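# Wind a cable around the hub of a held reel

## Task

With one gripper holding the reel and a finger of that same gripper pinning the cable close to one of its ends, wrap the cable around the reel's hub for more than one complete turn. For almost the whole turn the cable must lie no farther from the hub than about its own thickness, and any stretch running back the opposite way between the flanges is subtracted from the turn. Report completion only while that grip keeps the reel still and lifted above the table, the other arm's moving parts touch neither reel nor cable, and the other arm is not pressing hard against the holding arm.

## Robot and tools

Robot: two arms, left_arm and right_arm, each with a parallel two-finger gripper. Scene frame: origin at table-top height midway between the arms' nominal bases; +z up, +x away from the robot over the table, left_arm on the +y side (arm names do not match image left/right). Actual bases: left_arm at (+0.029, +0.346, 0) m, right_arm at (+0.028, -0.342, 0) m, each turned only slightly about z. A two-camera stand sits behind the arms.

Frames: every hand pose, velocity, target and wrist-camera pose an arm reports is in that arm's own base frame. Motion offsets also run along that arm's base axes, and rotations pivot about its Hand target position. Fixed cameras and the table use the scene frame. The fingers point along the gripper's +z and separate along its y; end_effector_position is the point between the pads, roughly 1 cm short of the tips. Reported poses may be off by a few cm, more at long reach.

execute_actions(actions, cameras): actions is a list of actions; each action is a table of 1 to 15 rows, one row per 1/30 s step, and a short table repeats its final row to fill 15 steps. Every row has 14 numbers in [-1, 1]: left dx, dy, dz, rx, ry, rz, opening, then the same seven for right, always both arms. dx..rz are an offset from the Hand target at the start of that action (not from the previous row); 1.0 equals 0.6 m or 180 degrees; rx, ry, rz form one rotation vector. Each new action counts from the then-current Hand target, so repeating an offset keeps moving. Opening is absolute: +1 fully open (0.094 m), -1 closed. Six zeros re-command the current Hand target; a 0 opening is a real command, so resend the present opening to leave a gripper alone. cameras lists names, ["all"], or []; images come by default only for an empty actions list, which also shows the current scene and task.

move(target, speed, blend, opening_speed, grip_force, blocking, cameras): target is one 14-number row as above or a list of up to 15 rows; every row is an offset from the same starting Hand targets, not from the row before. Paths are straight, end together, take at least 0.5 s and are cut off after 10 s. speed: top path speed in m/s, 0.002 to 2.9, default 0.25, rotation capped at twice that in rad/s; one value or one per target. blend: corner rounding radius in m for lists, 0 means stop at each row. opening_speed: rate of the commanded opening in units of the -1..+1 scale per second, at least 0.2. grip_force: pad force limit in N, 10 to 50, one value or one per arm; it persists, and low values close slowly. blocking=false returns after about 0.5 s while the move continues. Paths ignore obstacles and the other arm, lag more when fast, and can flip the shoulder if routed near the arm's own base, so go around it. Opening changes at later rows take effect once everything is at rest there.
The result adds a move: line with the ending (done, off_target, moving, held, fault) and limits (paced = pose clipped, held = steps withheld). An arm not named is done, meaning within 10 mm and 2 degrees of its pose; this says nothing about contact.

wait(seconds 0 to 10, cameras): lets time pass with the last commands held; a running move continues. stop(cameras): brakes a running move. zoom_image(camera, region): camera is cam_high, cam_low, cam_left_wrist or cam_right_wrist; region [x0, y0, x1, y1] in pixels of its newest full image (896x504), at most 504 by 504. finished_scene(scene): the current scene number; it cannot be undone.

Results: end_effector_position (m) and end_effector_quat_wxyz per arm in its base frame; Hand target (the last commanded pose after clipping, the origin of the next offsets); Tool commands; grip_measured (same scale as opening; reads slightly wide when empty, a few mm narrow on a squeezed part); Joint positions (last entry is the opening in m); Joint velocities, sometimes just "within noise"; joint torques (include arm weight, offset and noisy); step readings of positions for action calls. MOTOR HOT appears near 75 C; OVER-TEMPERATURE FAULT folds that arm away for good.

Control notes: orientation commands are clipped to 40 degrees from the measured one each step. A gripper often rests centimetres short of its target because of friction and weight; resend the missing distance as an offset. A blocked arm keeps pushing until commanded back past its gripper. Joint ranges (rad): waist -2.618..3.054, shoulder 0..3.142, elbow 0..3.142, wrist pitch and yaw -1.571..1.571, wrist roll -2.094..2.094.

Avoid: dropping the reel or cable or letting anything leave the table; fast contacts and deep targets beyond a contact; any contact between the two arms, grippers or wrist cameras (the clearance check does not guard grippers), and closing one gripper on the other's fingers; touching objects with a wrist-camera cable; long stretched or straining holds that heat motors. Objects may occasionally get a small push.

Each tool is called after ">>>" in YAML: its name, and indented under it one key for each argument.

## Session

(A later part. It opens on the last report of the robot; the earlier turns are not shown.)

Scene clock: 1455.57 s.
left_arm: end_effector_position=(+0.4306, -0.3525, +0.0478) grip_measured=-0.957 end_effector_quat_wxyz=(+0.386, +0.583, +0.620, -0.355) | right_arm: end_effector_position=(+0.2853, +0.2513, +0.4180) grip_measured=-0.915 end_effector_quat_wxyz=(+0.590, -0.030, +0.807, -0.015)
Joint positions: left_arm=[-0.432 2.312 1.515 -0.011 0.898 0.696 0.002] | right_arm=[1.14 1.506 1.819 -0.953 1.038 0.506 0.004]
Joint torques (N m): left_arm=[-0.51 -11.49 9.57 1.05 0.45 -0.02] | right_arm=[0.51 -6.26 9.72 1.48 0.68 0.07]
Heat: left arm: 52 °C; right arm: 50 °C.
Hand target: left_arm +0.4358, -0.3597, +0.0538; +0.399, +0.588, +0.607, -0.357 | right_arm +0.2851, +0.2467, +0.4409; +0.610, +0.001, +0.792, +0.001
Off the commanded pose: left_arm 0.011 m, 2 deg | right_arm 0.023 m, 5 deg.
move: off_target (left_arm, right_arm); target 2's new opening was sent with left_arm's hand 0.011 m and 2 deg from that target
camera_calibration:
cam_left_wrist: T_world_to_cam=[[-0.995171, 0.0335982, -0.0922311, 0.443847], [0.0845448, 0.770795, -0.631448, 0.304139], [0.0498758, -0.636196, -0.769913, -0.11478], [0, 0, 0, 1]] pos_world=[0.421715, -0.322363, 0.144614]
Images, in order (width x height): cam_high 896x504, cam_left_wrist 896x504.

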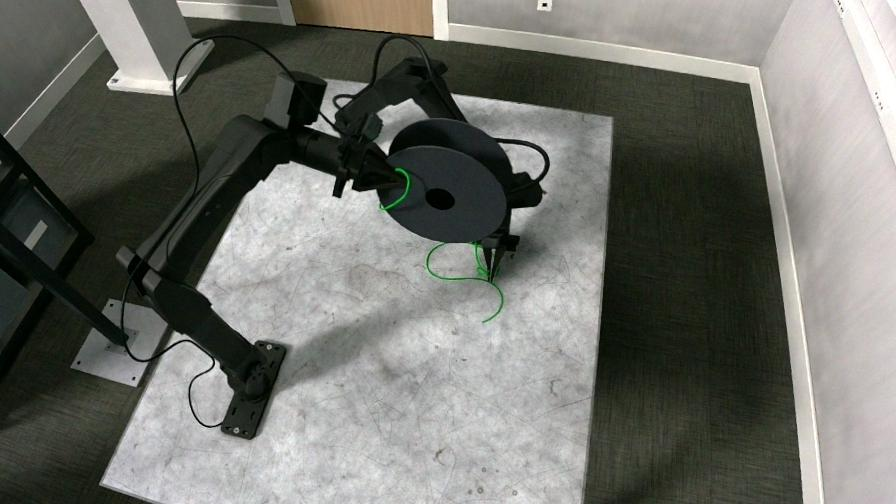

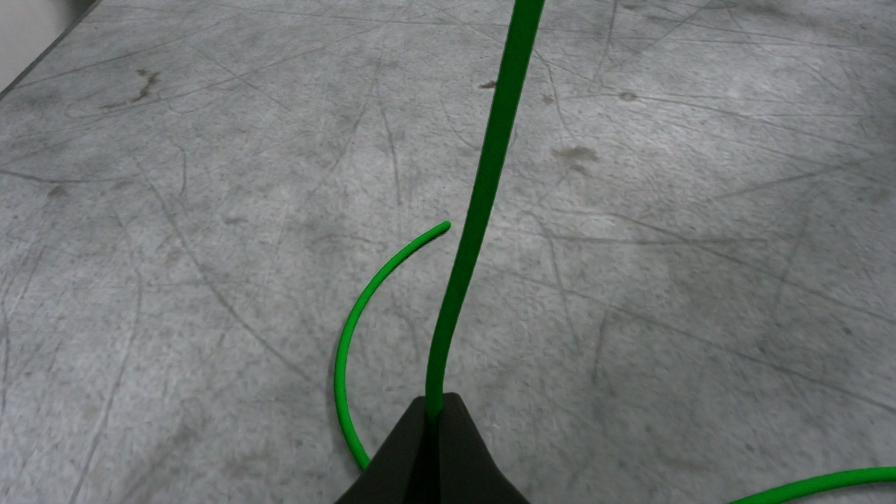

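>>> move:
  target:
    - [-0.127,-0.01,0.08,-0.14,0,0,-1, 0,0,-0.10,0,0,0,-1]
    - [-0.385,0.042,0.11,-0.14,0,0,-1, 0,0,-0.15,0,0,0,-1]
  speed: 0.15
  blend: [0.03,0]
  cameras: ["cam_high","cam_right_wrist"]

>>> move:
  target:
    - [-0.075,0.042,0.267,0,0,0,-1, 0,0,0,0,0,0,-1]
    - [0.0,0.042,0.567,0,0,0,-1, 0,0,0,0,0,0,-1]
    - [0.245,-0.06,0.633,0,0,0,-1, 0,0,0,0,0,0,-1]
  speed: 0.2
  blend: [0.03,0.03,0]
  cameras: ["cam_left_wrist","cam_high","cam_right_wrist","cam_low"]

Scene clock: 1478.33 s.
left_arm: end_effector_position=(+0.2037, -0.3330, +0.0925) grip_measured=-0.957 end_effector_quat_wxyz=(+0.469, +0.483, +0.558, -0.485) | right_arm: end_effector_position=(+0.2865, +0.2539, +0.3295) grip_measured=-0.915 end_effector_quat_wxyz=(+0.586, -0.030, +0.810, -0.019)
Joint positions: left_arm=[-0.674 1.955 0.379 1.443 0.837 0.011 0.002] | right_arm=[1.14 1.402 1.363 -0.624 1.038 0.522 0.004]
Joint torques (N m): left_arm=[-0.46 -8.81 3.25 2.11 -0.02 0.06] | right_arm=[0.42 -9.14 6.53 1.73 0.69 -0.02]
Heat: left arm: 53 °C; right arm: 50 °C.
Hand target: left_arm +0.2047, -0.3345, +0.1199; +0.517, +0.486, +0.514, -0.481 | right_arm +0.2851, +0.2467, +0.3508; +0.610, +0.001, +0.792, +0.001
Off the commanded pose: left_arm 0.027 m, 7 deg | right_arm 0.023 m, 5 deg.
move: off_target (left_arm, right_arm)
camera_calibration:
cam_right_wrist: T_world_to_cam=[[-0.033913, -0.998598, -0.0406487, 0.275991], [-0.668822, 0.0528985, -0.741538, 0.457651], [0.742649, 0.00203895, -0.669678, 0.0994754], [0, 0, 0, 1]] pos_world=[0.241572, 0.251192, 0.417201]
Images, in order (width x height): cam_high 896x504, cam_right_wrist 896x504.

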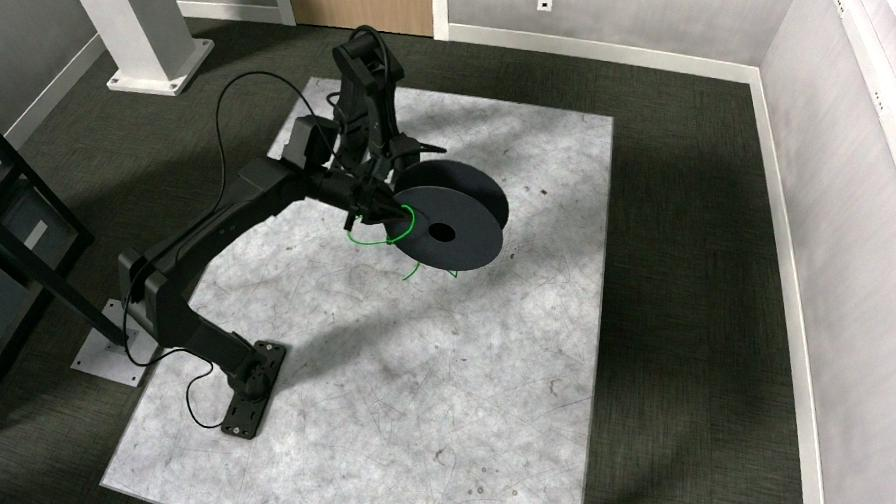

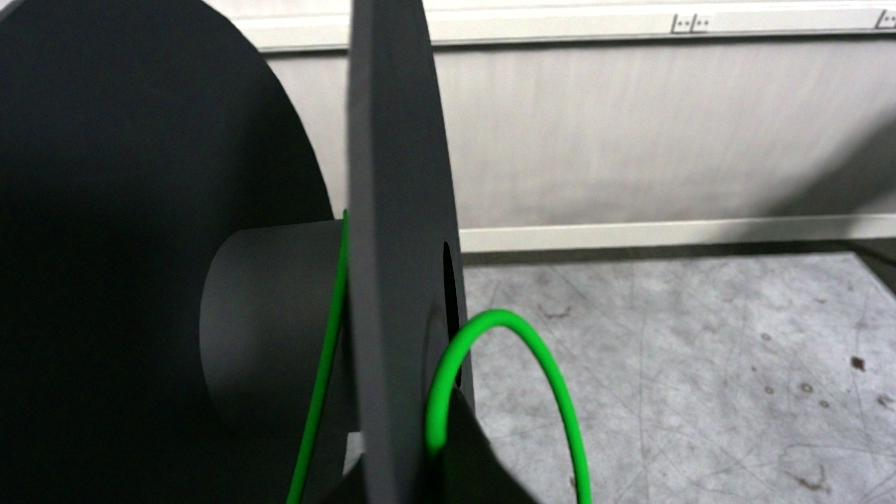

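Scene clock: 1481.93 s.
left_arm: end_effector_position=(+0.3530, -0.3731, +0.4910) grip_measured=-0.957 end_effector_quat_wxyz=(+0.507, +0.478, +0.528, -0.485) | right_arm: end_effector_position=(+0.2866, +0.2542, +0.3299) grip_measured=-0.915 end_effector_quat_wxyz=(+0.586, -0.029, +0.809, -0.018)
Joint positions: left_arm=[-0.519 1.887 2.17 -0.309 0.979 -0.006 0.002] | right_arm=[1.14 1.402 1.363 -0.621 1.038 0.522 0.004]
Joint torques (N m): left_arm=[0.51 -9.02 9.85 1.06 0.17 0.19] | right_arm=[0.4 -9.14 6.5 1.71 0.68 0]
Heat: left arm: 52 °C; right arm: 50 °C.
Hand target: left_arm +0.3518, -0.3705, +0.4996; +0.517, +0.486, +0.515, -0.481 | right_arm +0.2851, +0.2467, +0.3508; +0.610, +0.000, +0.792, +0.000
Off the commanded pose: left_arm 0.009 m, 2 deg | right_arm 0.022 m, 5 deg.
move: off_target (right_arm)
camera_calibration:
cam_left_wrist: T_world_to_cam=[[-0.995676, -0.0183023, -0.0910684, 0.388409], [0.0752209, 0.416351, -0.906087, 0.612278], [0.0544999, -0.90902, -0.413174, -0.0613493], [0, 0, 0, 1]] pos_world=[0.344018, -0.303582, 0.564801]
cam_right_wrist: T_world_to_cam=[[-0.0339097, -0.99848, -0.0434569, 0.277148], [-0.667872, 0.0549865, -0.742242, 0.457417], [0.743503, 0.00385448, -0.668721, 0.098615], [0, 0, 0, 1]] pos_world=[0.241573, 0.251195, 0.417504]

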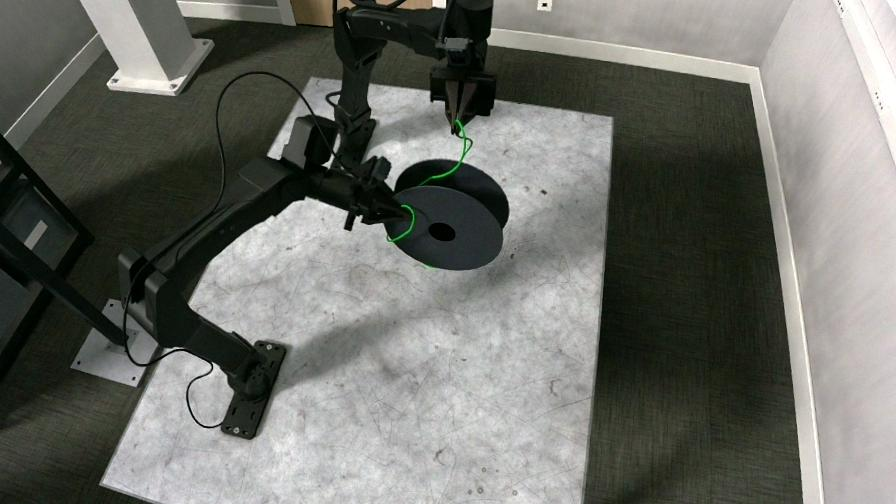

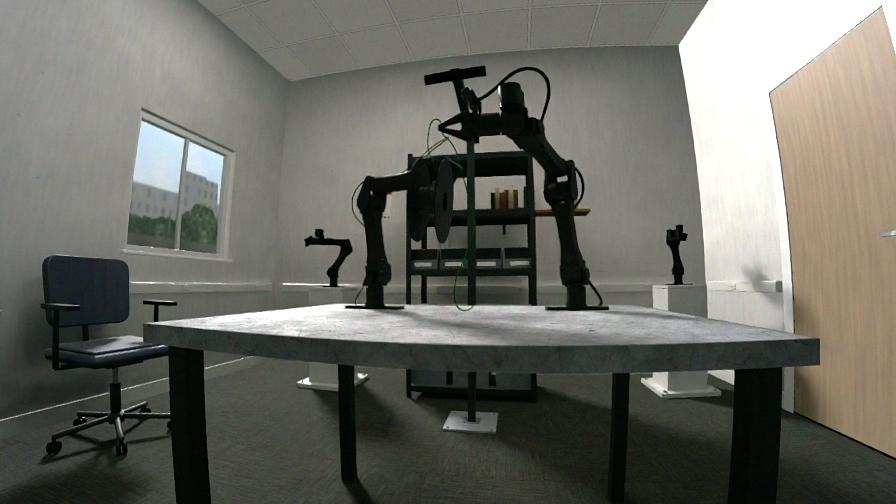

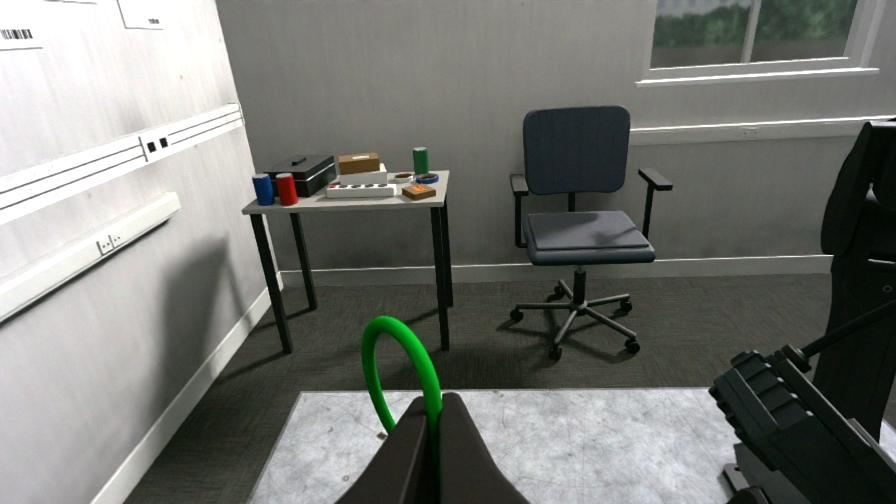

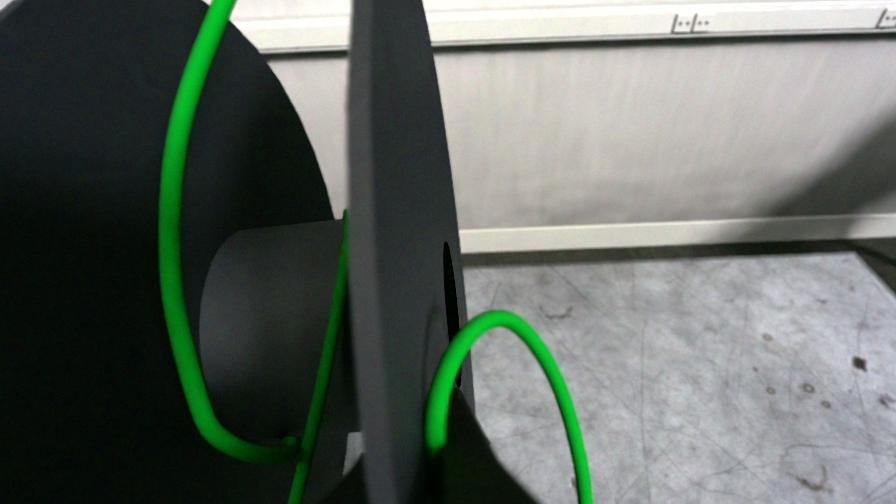

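>>> move:
  target:
    - [0.15,-0.04,-0.1,0,0,0,-1, 0,0,0,0,0,0,-1]
    - [0.217,-0.06,-0.27,0,0,0,-1, 0,0,0,0,0,0,-1]
    - [0.247,-0.06,-0.5,0,0,0,-1, 0,0,0,0,0,0,-1]
  speed: 0.15
  blend: [0.03,0.03,0]
  cameras: ["cam_left_wrist","cam_high","cam_right_wrist","cam_low"]

Scene clock: 1493.57 s.
left_arm: end_effector_position=(+0.4979, -0.4101, +0.2004) grip_measured=-0.957 end_effector_quat_wxyz=(+0.511, +0.485, +0.521, -0.483) | right_arm: end_effector_position=(+0.2866, +0.2542, +0.3299) grip_measured=-0.915 end_effector_quat_wxyz=(+0.586, -0.029, +0.809, -0.018)
Joint positions: left_arm=[-0.444 2.475 1.923 0.528 1.062 0.014 0.002] | right_arm=[1.14 1.402 1.363 -0.621 1.038 0.522 0.004]
Joint torques (N m): left_arm=[0.65 -13.85 7.51 1.28 0.09 0.03] | right_arm=[0.43 -9.1 6.48 1.71 0.68 -0.01]
Heat: left arm: 51 °C; right arm: 50 °C.
Hand target: left_arm +0.4999, -0.4066, +0.1998; +0.517, +0.487, +0.514, -0.481 | right_arm +0.2851, +0.2467, +0.3508; +0.610, +0.000, +0.792, +0.000
Off the commanded pose: left_arm 0.004 m, 1 deg | right_arm 0.022 m, 5 deg.
move: off_target (right_arm)
camera_calibration:
cam_left_wrist: T_world_to_cam=[[-0.993716, -0.0109725, -0.111393, 0.511697], [0.0968619, 0.414438, -0.904908, 0.341687], [0.0560948, -0.910011, -0.410771, -0.22461], [0, 0, 0, 1]] pos_world=[0.487985, -0.340391, 0.273932]
cam_right_wrist: T_world_to_cam=[[-0.0339097, -0.99848, -0.0434569, 0.277148], [-0.667872, 0.0549865, -0.742242, 0.457417], [0.743503, 0.00385448, -0.668721, 0.098615], [0, 0, 0, 1]] pos_world=[0.241573, 0.251195, 0.417504]

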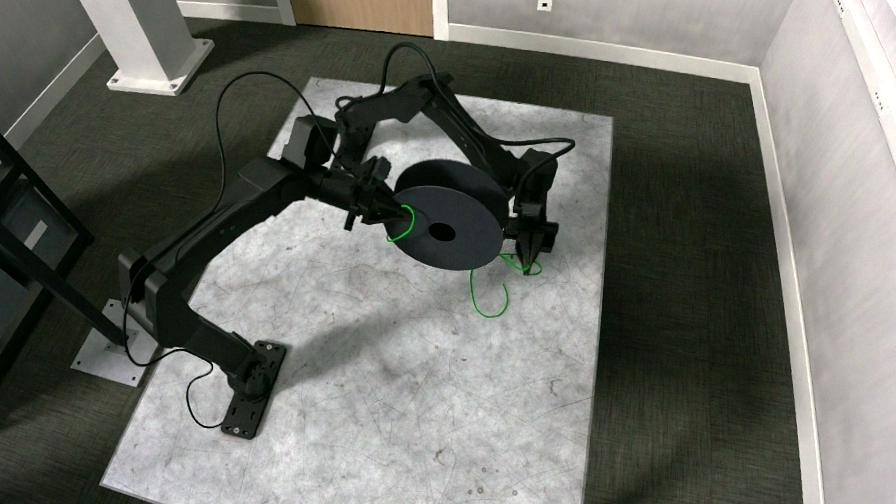

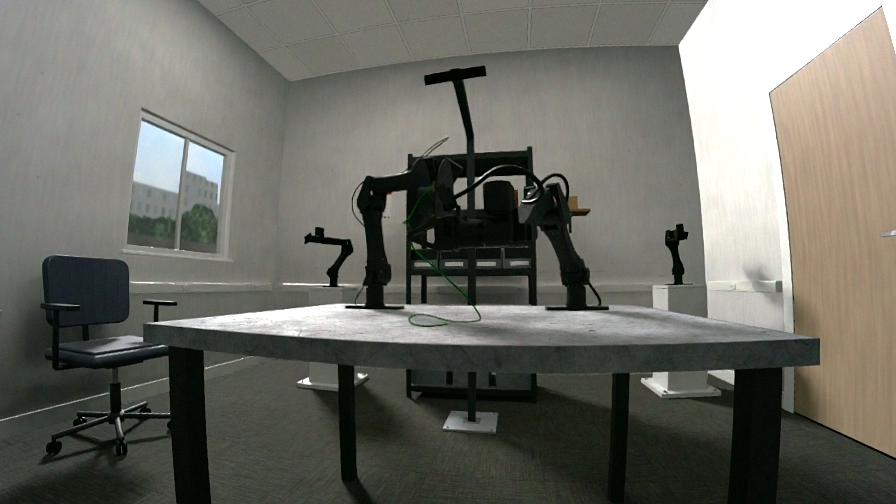

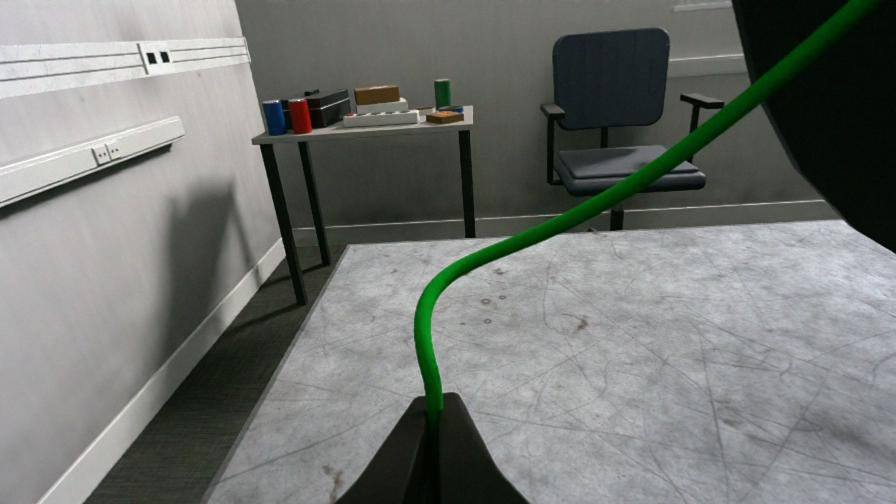

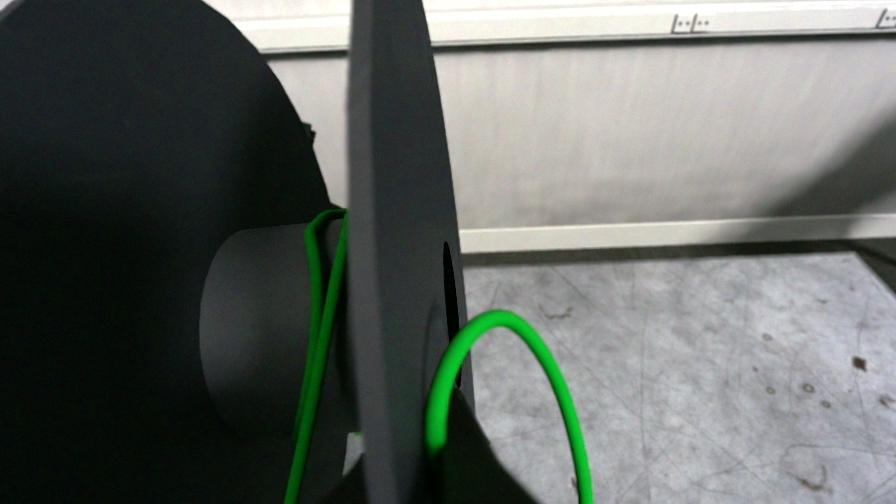

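>>> zoom_image:
  camera: "cam_right_wrist"
  region: [180, 170, 480, 504]

Scaled by 1.509 from the camera's 896x504 image, which has a finer 1280x720 frame.

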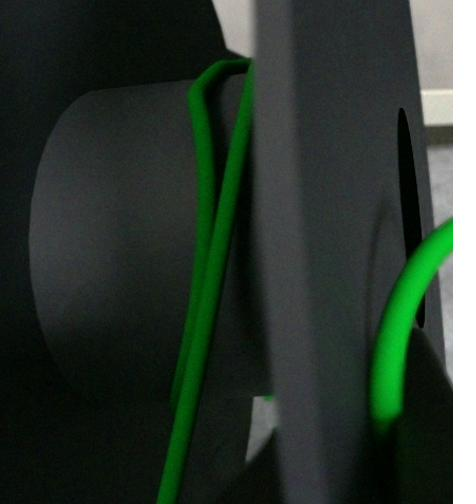

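>>> move:
  target:
    - [-0.04,0,-0.09,0,0,0,-1, 0,0,0,0,0,0,-1]
  speed: 0.05
  cameras: ["cam_right_wrist","cam_left_wrist"]

>>> zoom_image:
  camera: "cam_right_wrist"
  region: [180, 170, 480, 504]

Scene clock: 1511.37 s.
left_arm: end_effector_position=(+0.4763, -0.4041, +0.1551) grip_measured=-0.957 end_effector_quat_wxyz=(+0.516, +0.488, +0.513, -0.482) | right_arm: end_effector_position=(+0.2866, +0.2542, +0.3299) grip_measured=-0.915 end_effector_quat_wxyz=(+0.586, -0.029, +0.809, -0.018)
Joint positions: left_arm=[-0.45 2.477 1.715 0.758 1.062 0.013 0.002] | right_arm=[1.14 1.402 1.363 -0.621 1.038 0.522 0.004]
Joint torques (N m): left_arm=[-0.57 -12.59 6.54 1.25 -0.1 0.04] | right_arm=[0.42 -9.14 6.5 1.7 0.68 -0.02]
Heat: left arm: 54 °C; right arm: 50 °C.
Hand target: left_arm +0.4759, -0.4066, +0.1457; +0.517, +0.486, +0.514, -0.481 | right_arm +0.2851, +0.2467, +0.3508; +0.610, +0.000, +0.792, +0.000
Off the commanded pose: left_arm 0.010 m, 0 deg | right_arm 0.022 m, 5 deg.
move: off_target (right_arm)
camera_calibration:
cam_left_wrist: T_world_to_cam=[[-0.991678, -0.00561801, -0.128623, 0.489101], [0.115309, 0.405607, -0.906745, 0.288168], [0.0572645, -0.91403, -0.401583, -0.240196], [0, 0, 0, 1]] pos_world=[0.465557, -0.333682, 0.227746]
cam_right_wrist: T_world_to_cam=[[-0.0337946, -0.998502, -0.0430261, 0.276946], [-0.667878, 0.0545892, -0.742266, 0.457527], [0.743503, 0.00365153, -0.668722, 0.0986662], [0, 0, 0, 1]] pos_world=[0.241573, 0.251194, 0.417503]
Images, in order (width x height): cam_left_wrist 896x504, cam_right_wrist 896x504.

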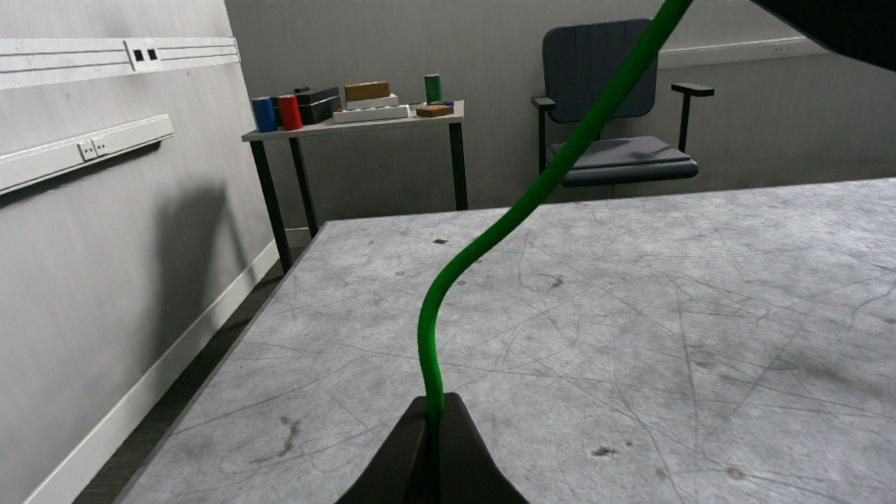

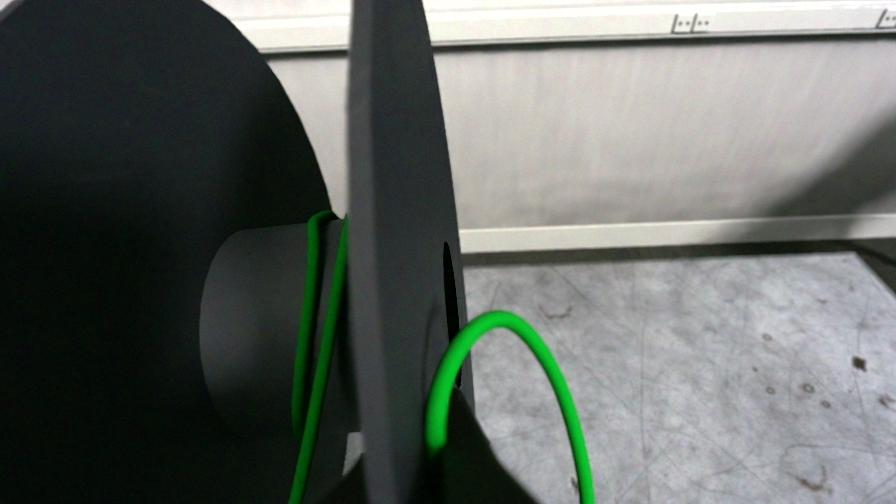

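Scaled by 1.509 from the camera's 896x504 image, which has a finer 1280x720 frame.

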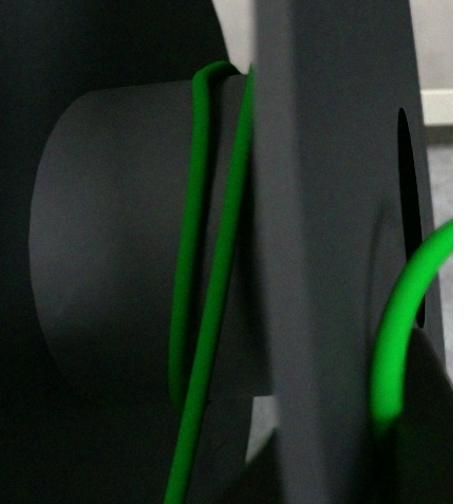

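>>> move:
  target:
    - [0,0,0,0,0,0,-0.4, 0,0,0,0,0,0,-1]
    - [0,0.22,0,0,0,0,-0.4, 0,0,0,0,0,0,-1]
    - [-0.1,0.42,0.1,0,0,0,-0.4, 0,0,0,0,0,0,-1]
  speed: 0.25
  opening_speed: 0.6
  cameras: ["cam_right_wrist","cam_left_wrist","cam_high","cam_low"]

>>> zoom_image:
  camera: "cam_right_wrist"
  region: [180, 170, 480, 504]

>>> zoom_image:
  camera: "cam_low"
  region: [380, 130, 500, 280]

Scene clock: 1525.43 s.
left_arm: end_effector_position=(+0.4220, -0.1532, +0.1957) grip_measured=-0.402 end_effector_quat_wxyz=(+0.515, +0.476, +0.524, -0.484) | right_arm: end_effector_position=(+0.2866, +0.2542, +0.3299) grip_measured=-0.915 end_effector_quat_wxyz=(+0.586, -0.029, +0.809, -0.018)
Joint positions: left_arm=[0.063 2.042 1.137 0.867 1.555 0.02 0.028] | right_arm=[1.14 1.402 1.363 -0.621 1.038 0.522 0.004]
Joint torques (N m): left_arm=[-0.32 -12.7 5.9 0.75 0.14 0.03] | right_arm=[0.43 -9.11 6.48 1.71 0.67 -0.02]
Heat: left arm: 52 °C; right arm: 50 °C.
Hand target: left_arm +0.4159, -0.1546, +0.2056; +0.517, +0.486, +0.515, -0.481 | right_arm +0.2851, +0.2467, +0.3508; +0.610, +0.000, +0.792, +0.000
Off the commanded pose: left_arm 0.012 m, 2 deg | right_arm 0.022 m, 5 deg.
move: off_target (left_arm, right_arm)
camera_calibration:
cam_left_wrist: T_world_to_cam=[[-0.994429, -0.0260739, -0.102135, 0.434756], [0.0829147, 0.404802, -0.910637, 0.243858], [0.0650882, -0.914032, -0.400385, 0.00507107], [0, 0, 0, 1]] pos_world=[0.411784, -0.0827434, 0.2685]
cam_right_wrist: T_world_to_cam=[[-0.0337946, -0.998502, -0.0430261, 0.276946], [-0.667878, 0.0545892, -0.742266, 0.457527], [0.743503, 0.00365153, -0.668722, 0.0986662], [0, 0, 0, 1]] pos_world=[0.241573, 0.251194, 0.417503]

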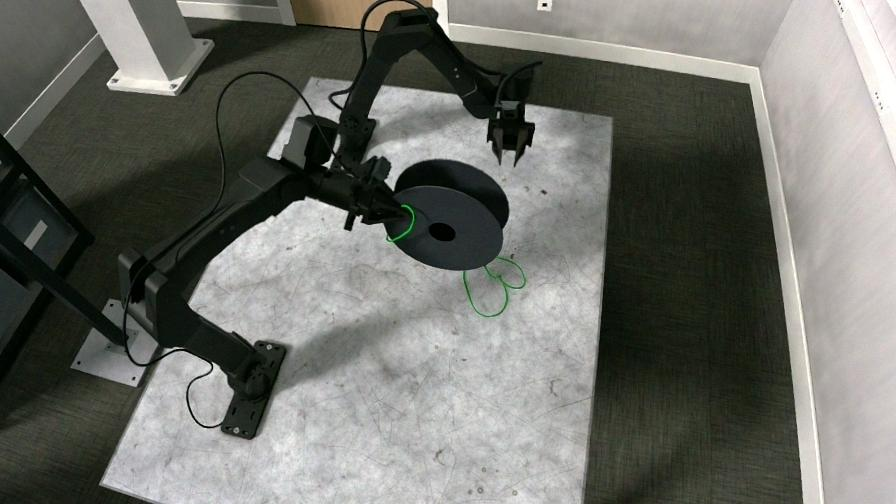

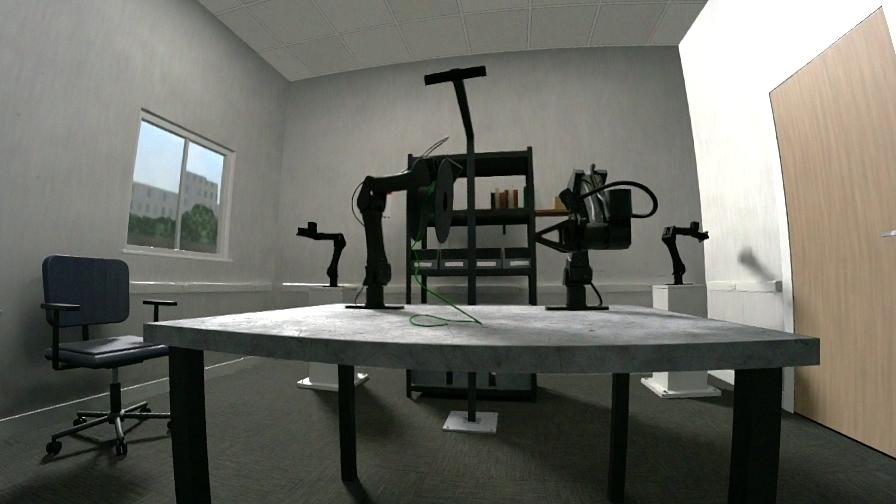

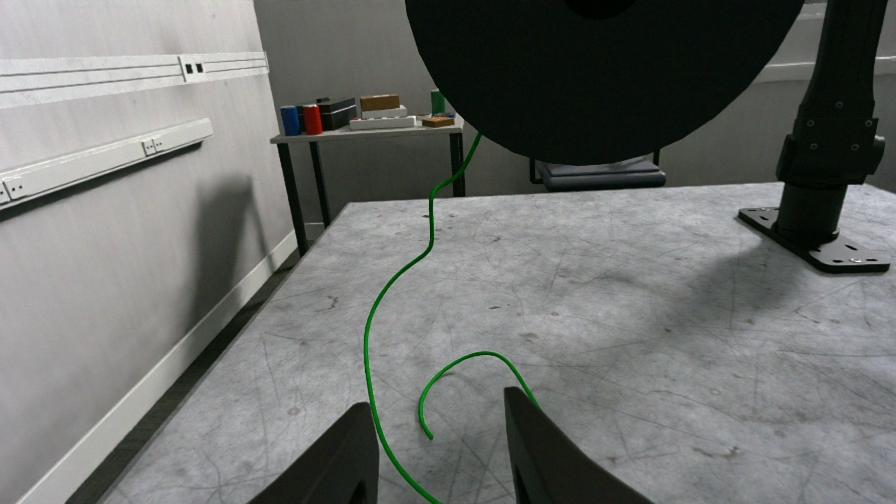

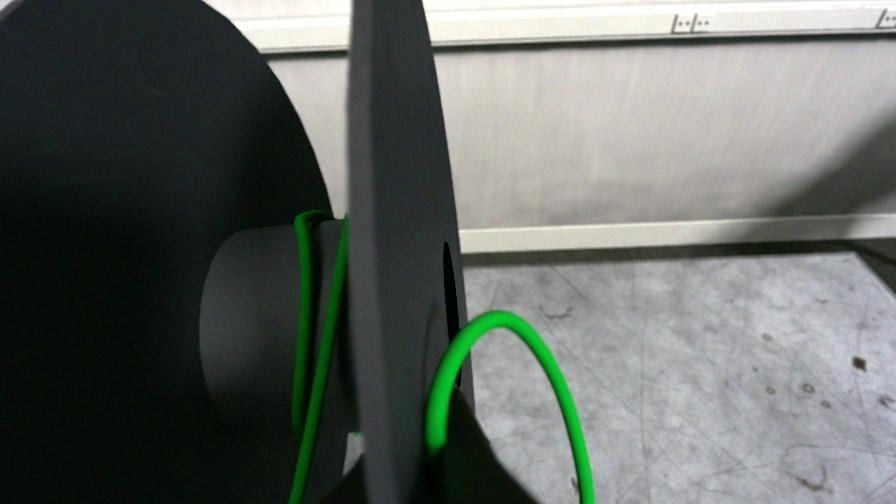

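Scaled by 1.509 from the camera's 896x504 image, which has a finer 1280x720 frame.

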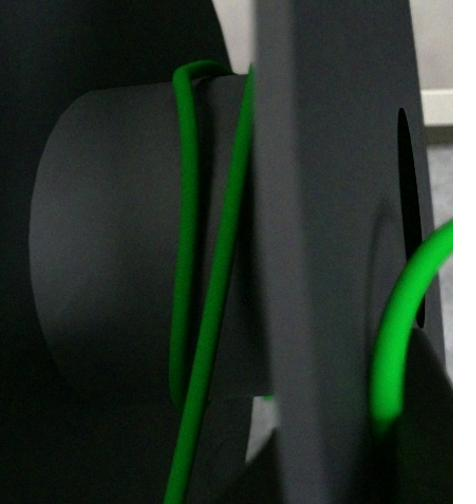

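Scaled by 3.360 from the camera's 896x504 image, which has a finer 1280x720 frame.

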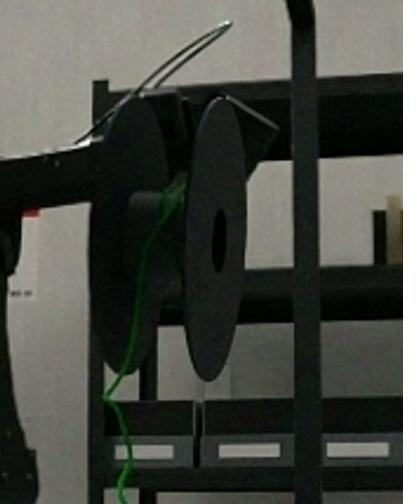

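>>> zoom_image:
  camera: "cam_low"
  region: [405, 165, 460, 235]

>>> zoom_image:
  camera: "cam_high"
  region: [370, 140, 540, 300]

Scaled by 7.200 from the camera's 896x504 image, which has a finer 1280x720 frame.

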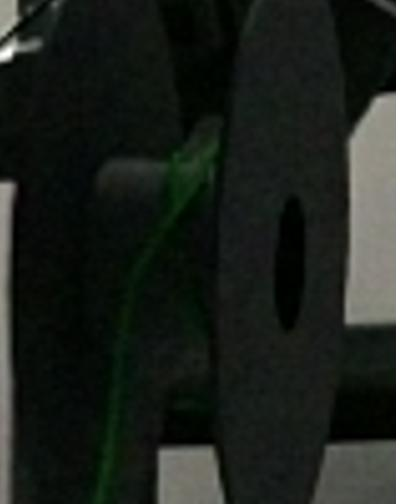

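Scaled by 2.965 from the camera's 896x504 image, which has a finer 1280x720 frame.

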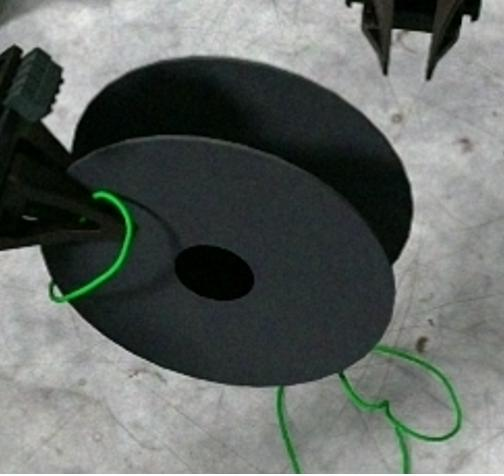

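>>> move:
  target: [0,0,0,0,0,0,-0.4, 0,0,-0.03,0,-0.2,0,-1]
  speed: 0.15
  cameras: ["cam_right_wrist","cam_left_wrist","cam_high","cam_low"]

>>> zoom_image:
  camera: "cam_right_wrist"
  region: [180, 170, 480, 504]

>>> zoom_image:
  camera: "cam_low"
  region: [380, 130, 480, 255]

Scene clock: 1558.37 s.
left_arm: end_effector_position=(+0.4219, -0.1532, +0.1957) grip_measured=-0.402 end_effector_quat_wxyz=(+0.514, +0.475, +0.524, -0.485) | right_arm: end_effector_position=(+0.2875, +0.2488, +0.3177) grip_measured=-0.915 end_effector_quat_wxyz=(+0.800, -0.025, +0.599, -0.022)
Joint positions: left_arm=[0.063 2.042 1.137 0.867 1.556 0.018 0.028] | right_arm=[1.133 1.548 0.647 1.492 1.042 -0.594 0.004]
Joint torques (N m): left_arm=[-0.21 -12.68 5.85 0.79 0.14 0.06] | right_arm=[-0.59 -6.04 5.97 1.69 -0.65 -0.03]
Heat: left arm: 50 °C; right arm: 50 °C.
Hand target: left_arm +0.4159, -0.1546, +0.2056; +0.517, +0.486, +0.514, -0.481 | right_arm +0.2851, +0.2467, +0.3328; +0.825, +0.000, +0.565, +0.000
Off the commanded pose: left_arm 0.012 m, 2 deg | right_arm 0.015 m, 6 deg.
joint sent to its limit (right arm) — joint 4 (wrist pitch), upper limit. The joint targets still meet the commanded pose.
move: off_target (left_arm, right_arm)
camera_calibration:
cam_left_wrist: T_world_to_cam=[[-0.994681, -0.0253342, -0.0998427, 0.434311], [0.0811322, 0.404523, -0.910922, 0.244641], [0.0634661, -0.914177, -0.400316, 0.00570575], [0, 0, 0, 1]] pos_world=[0.41179, -0.0827441, 0.268496]
cam_right_wrist: T_world_to_cam=[[0.00504855, -0.998409, -0.0561633, 0.264156], [-0.131007, 0.0550196, -0.989854, 0.37349], [0.991369, 0.0123551, -0.13052, -0.154481], [0, 0, 0, 1]] pos_world=[0.200744, 0.245095, 0.364373]

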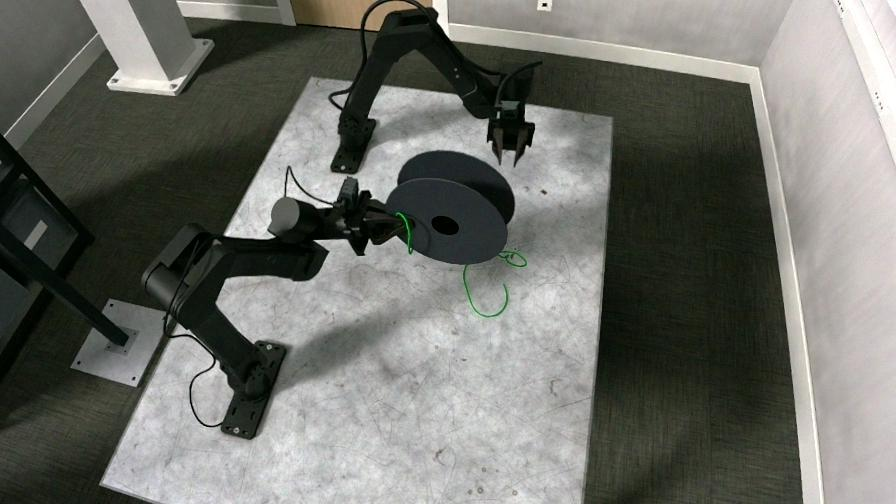

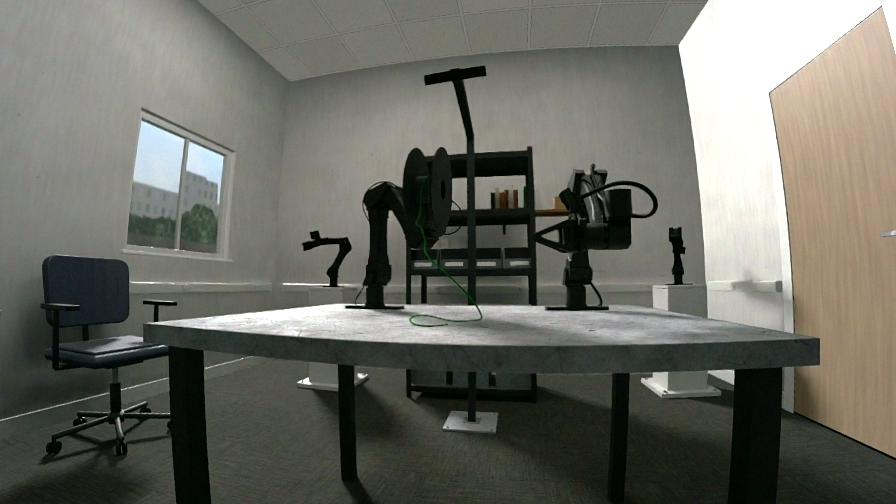

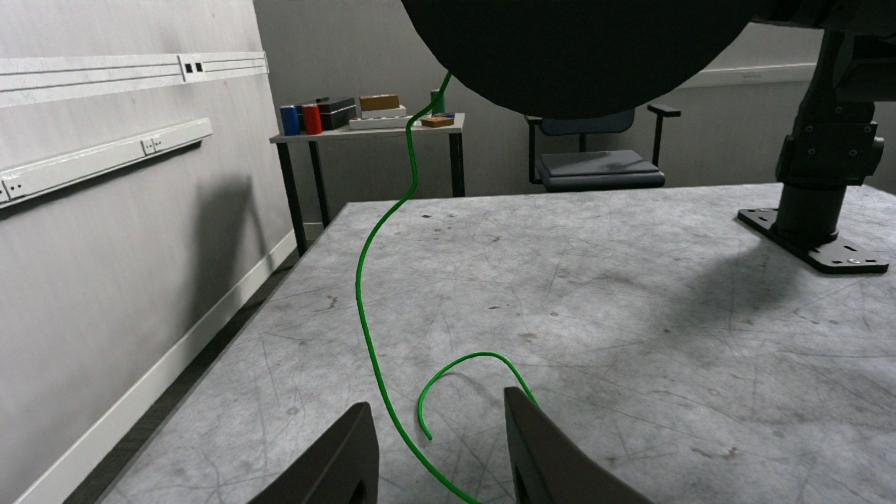

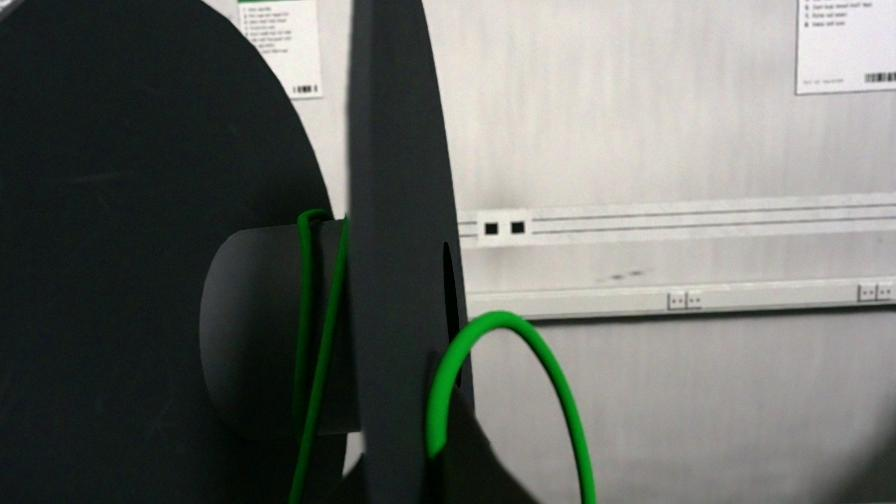

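Scaled by 1.509 from the camera's 896x504 image, which has a finer 1280x720 frame.

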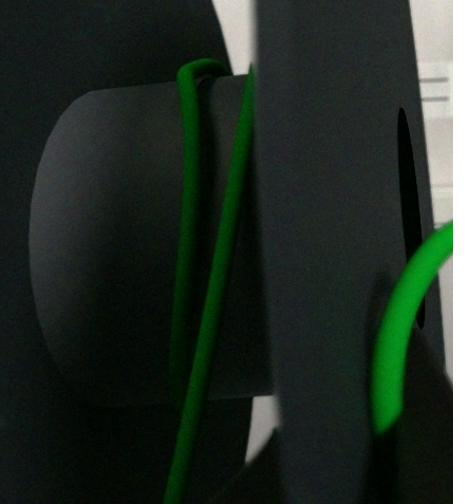

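Scaled by 4.032 from the camera's 896x504 image, which has a finer 1280x720 frame.

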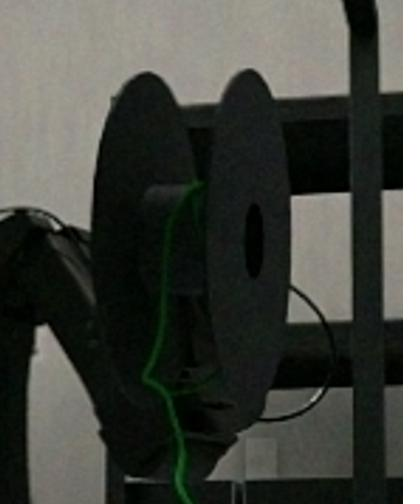

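>>> finished_scene:
  scene: 1

The scene is finished: the task was done.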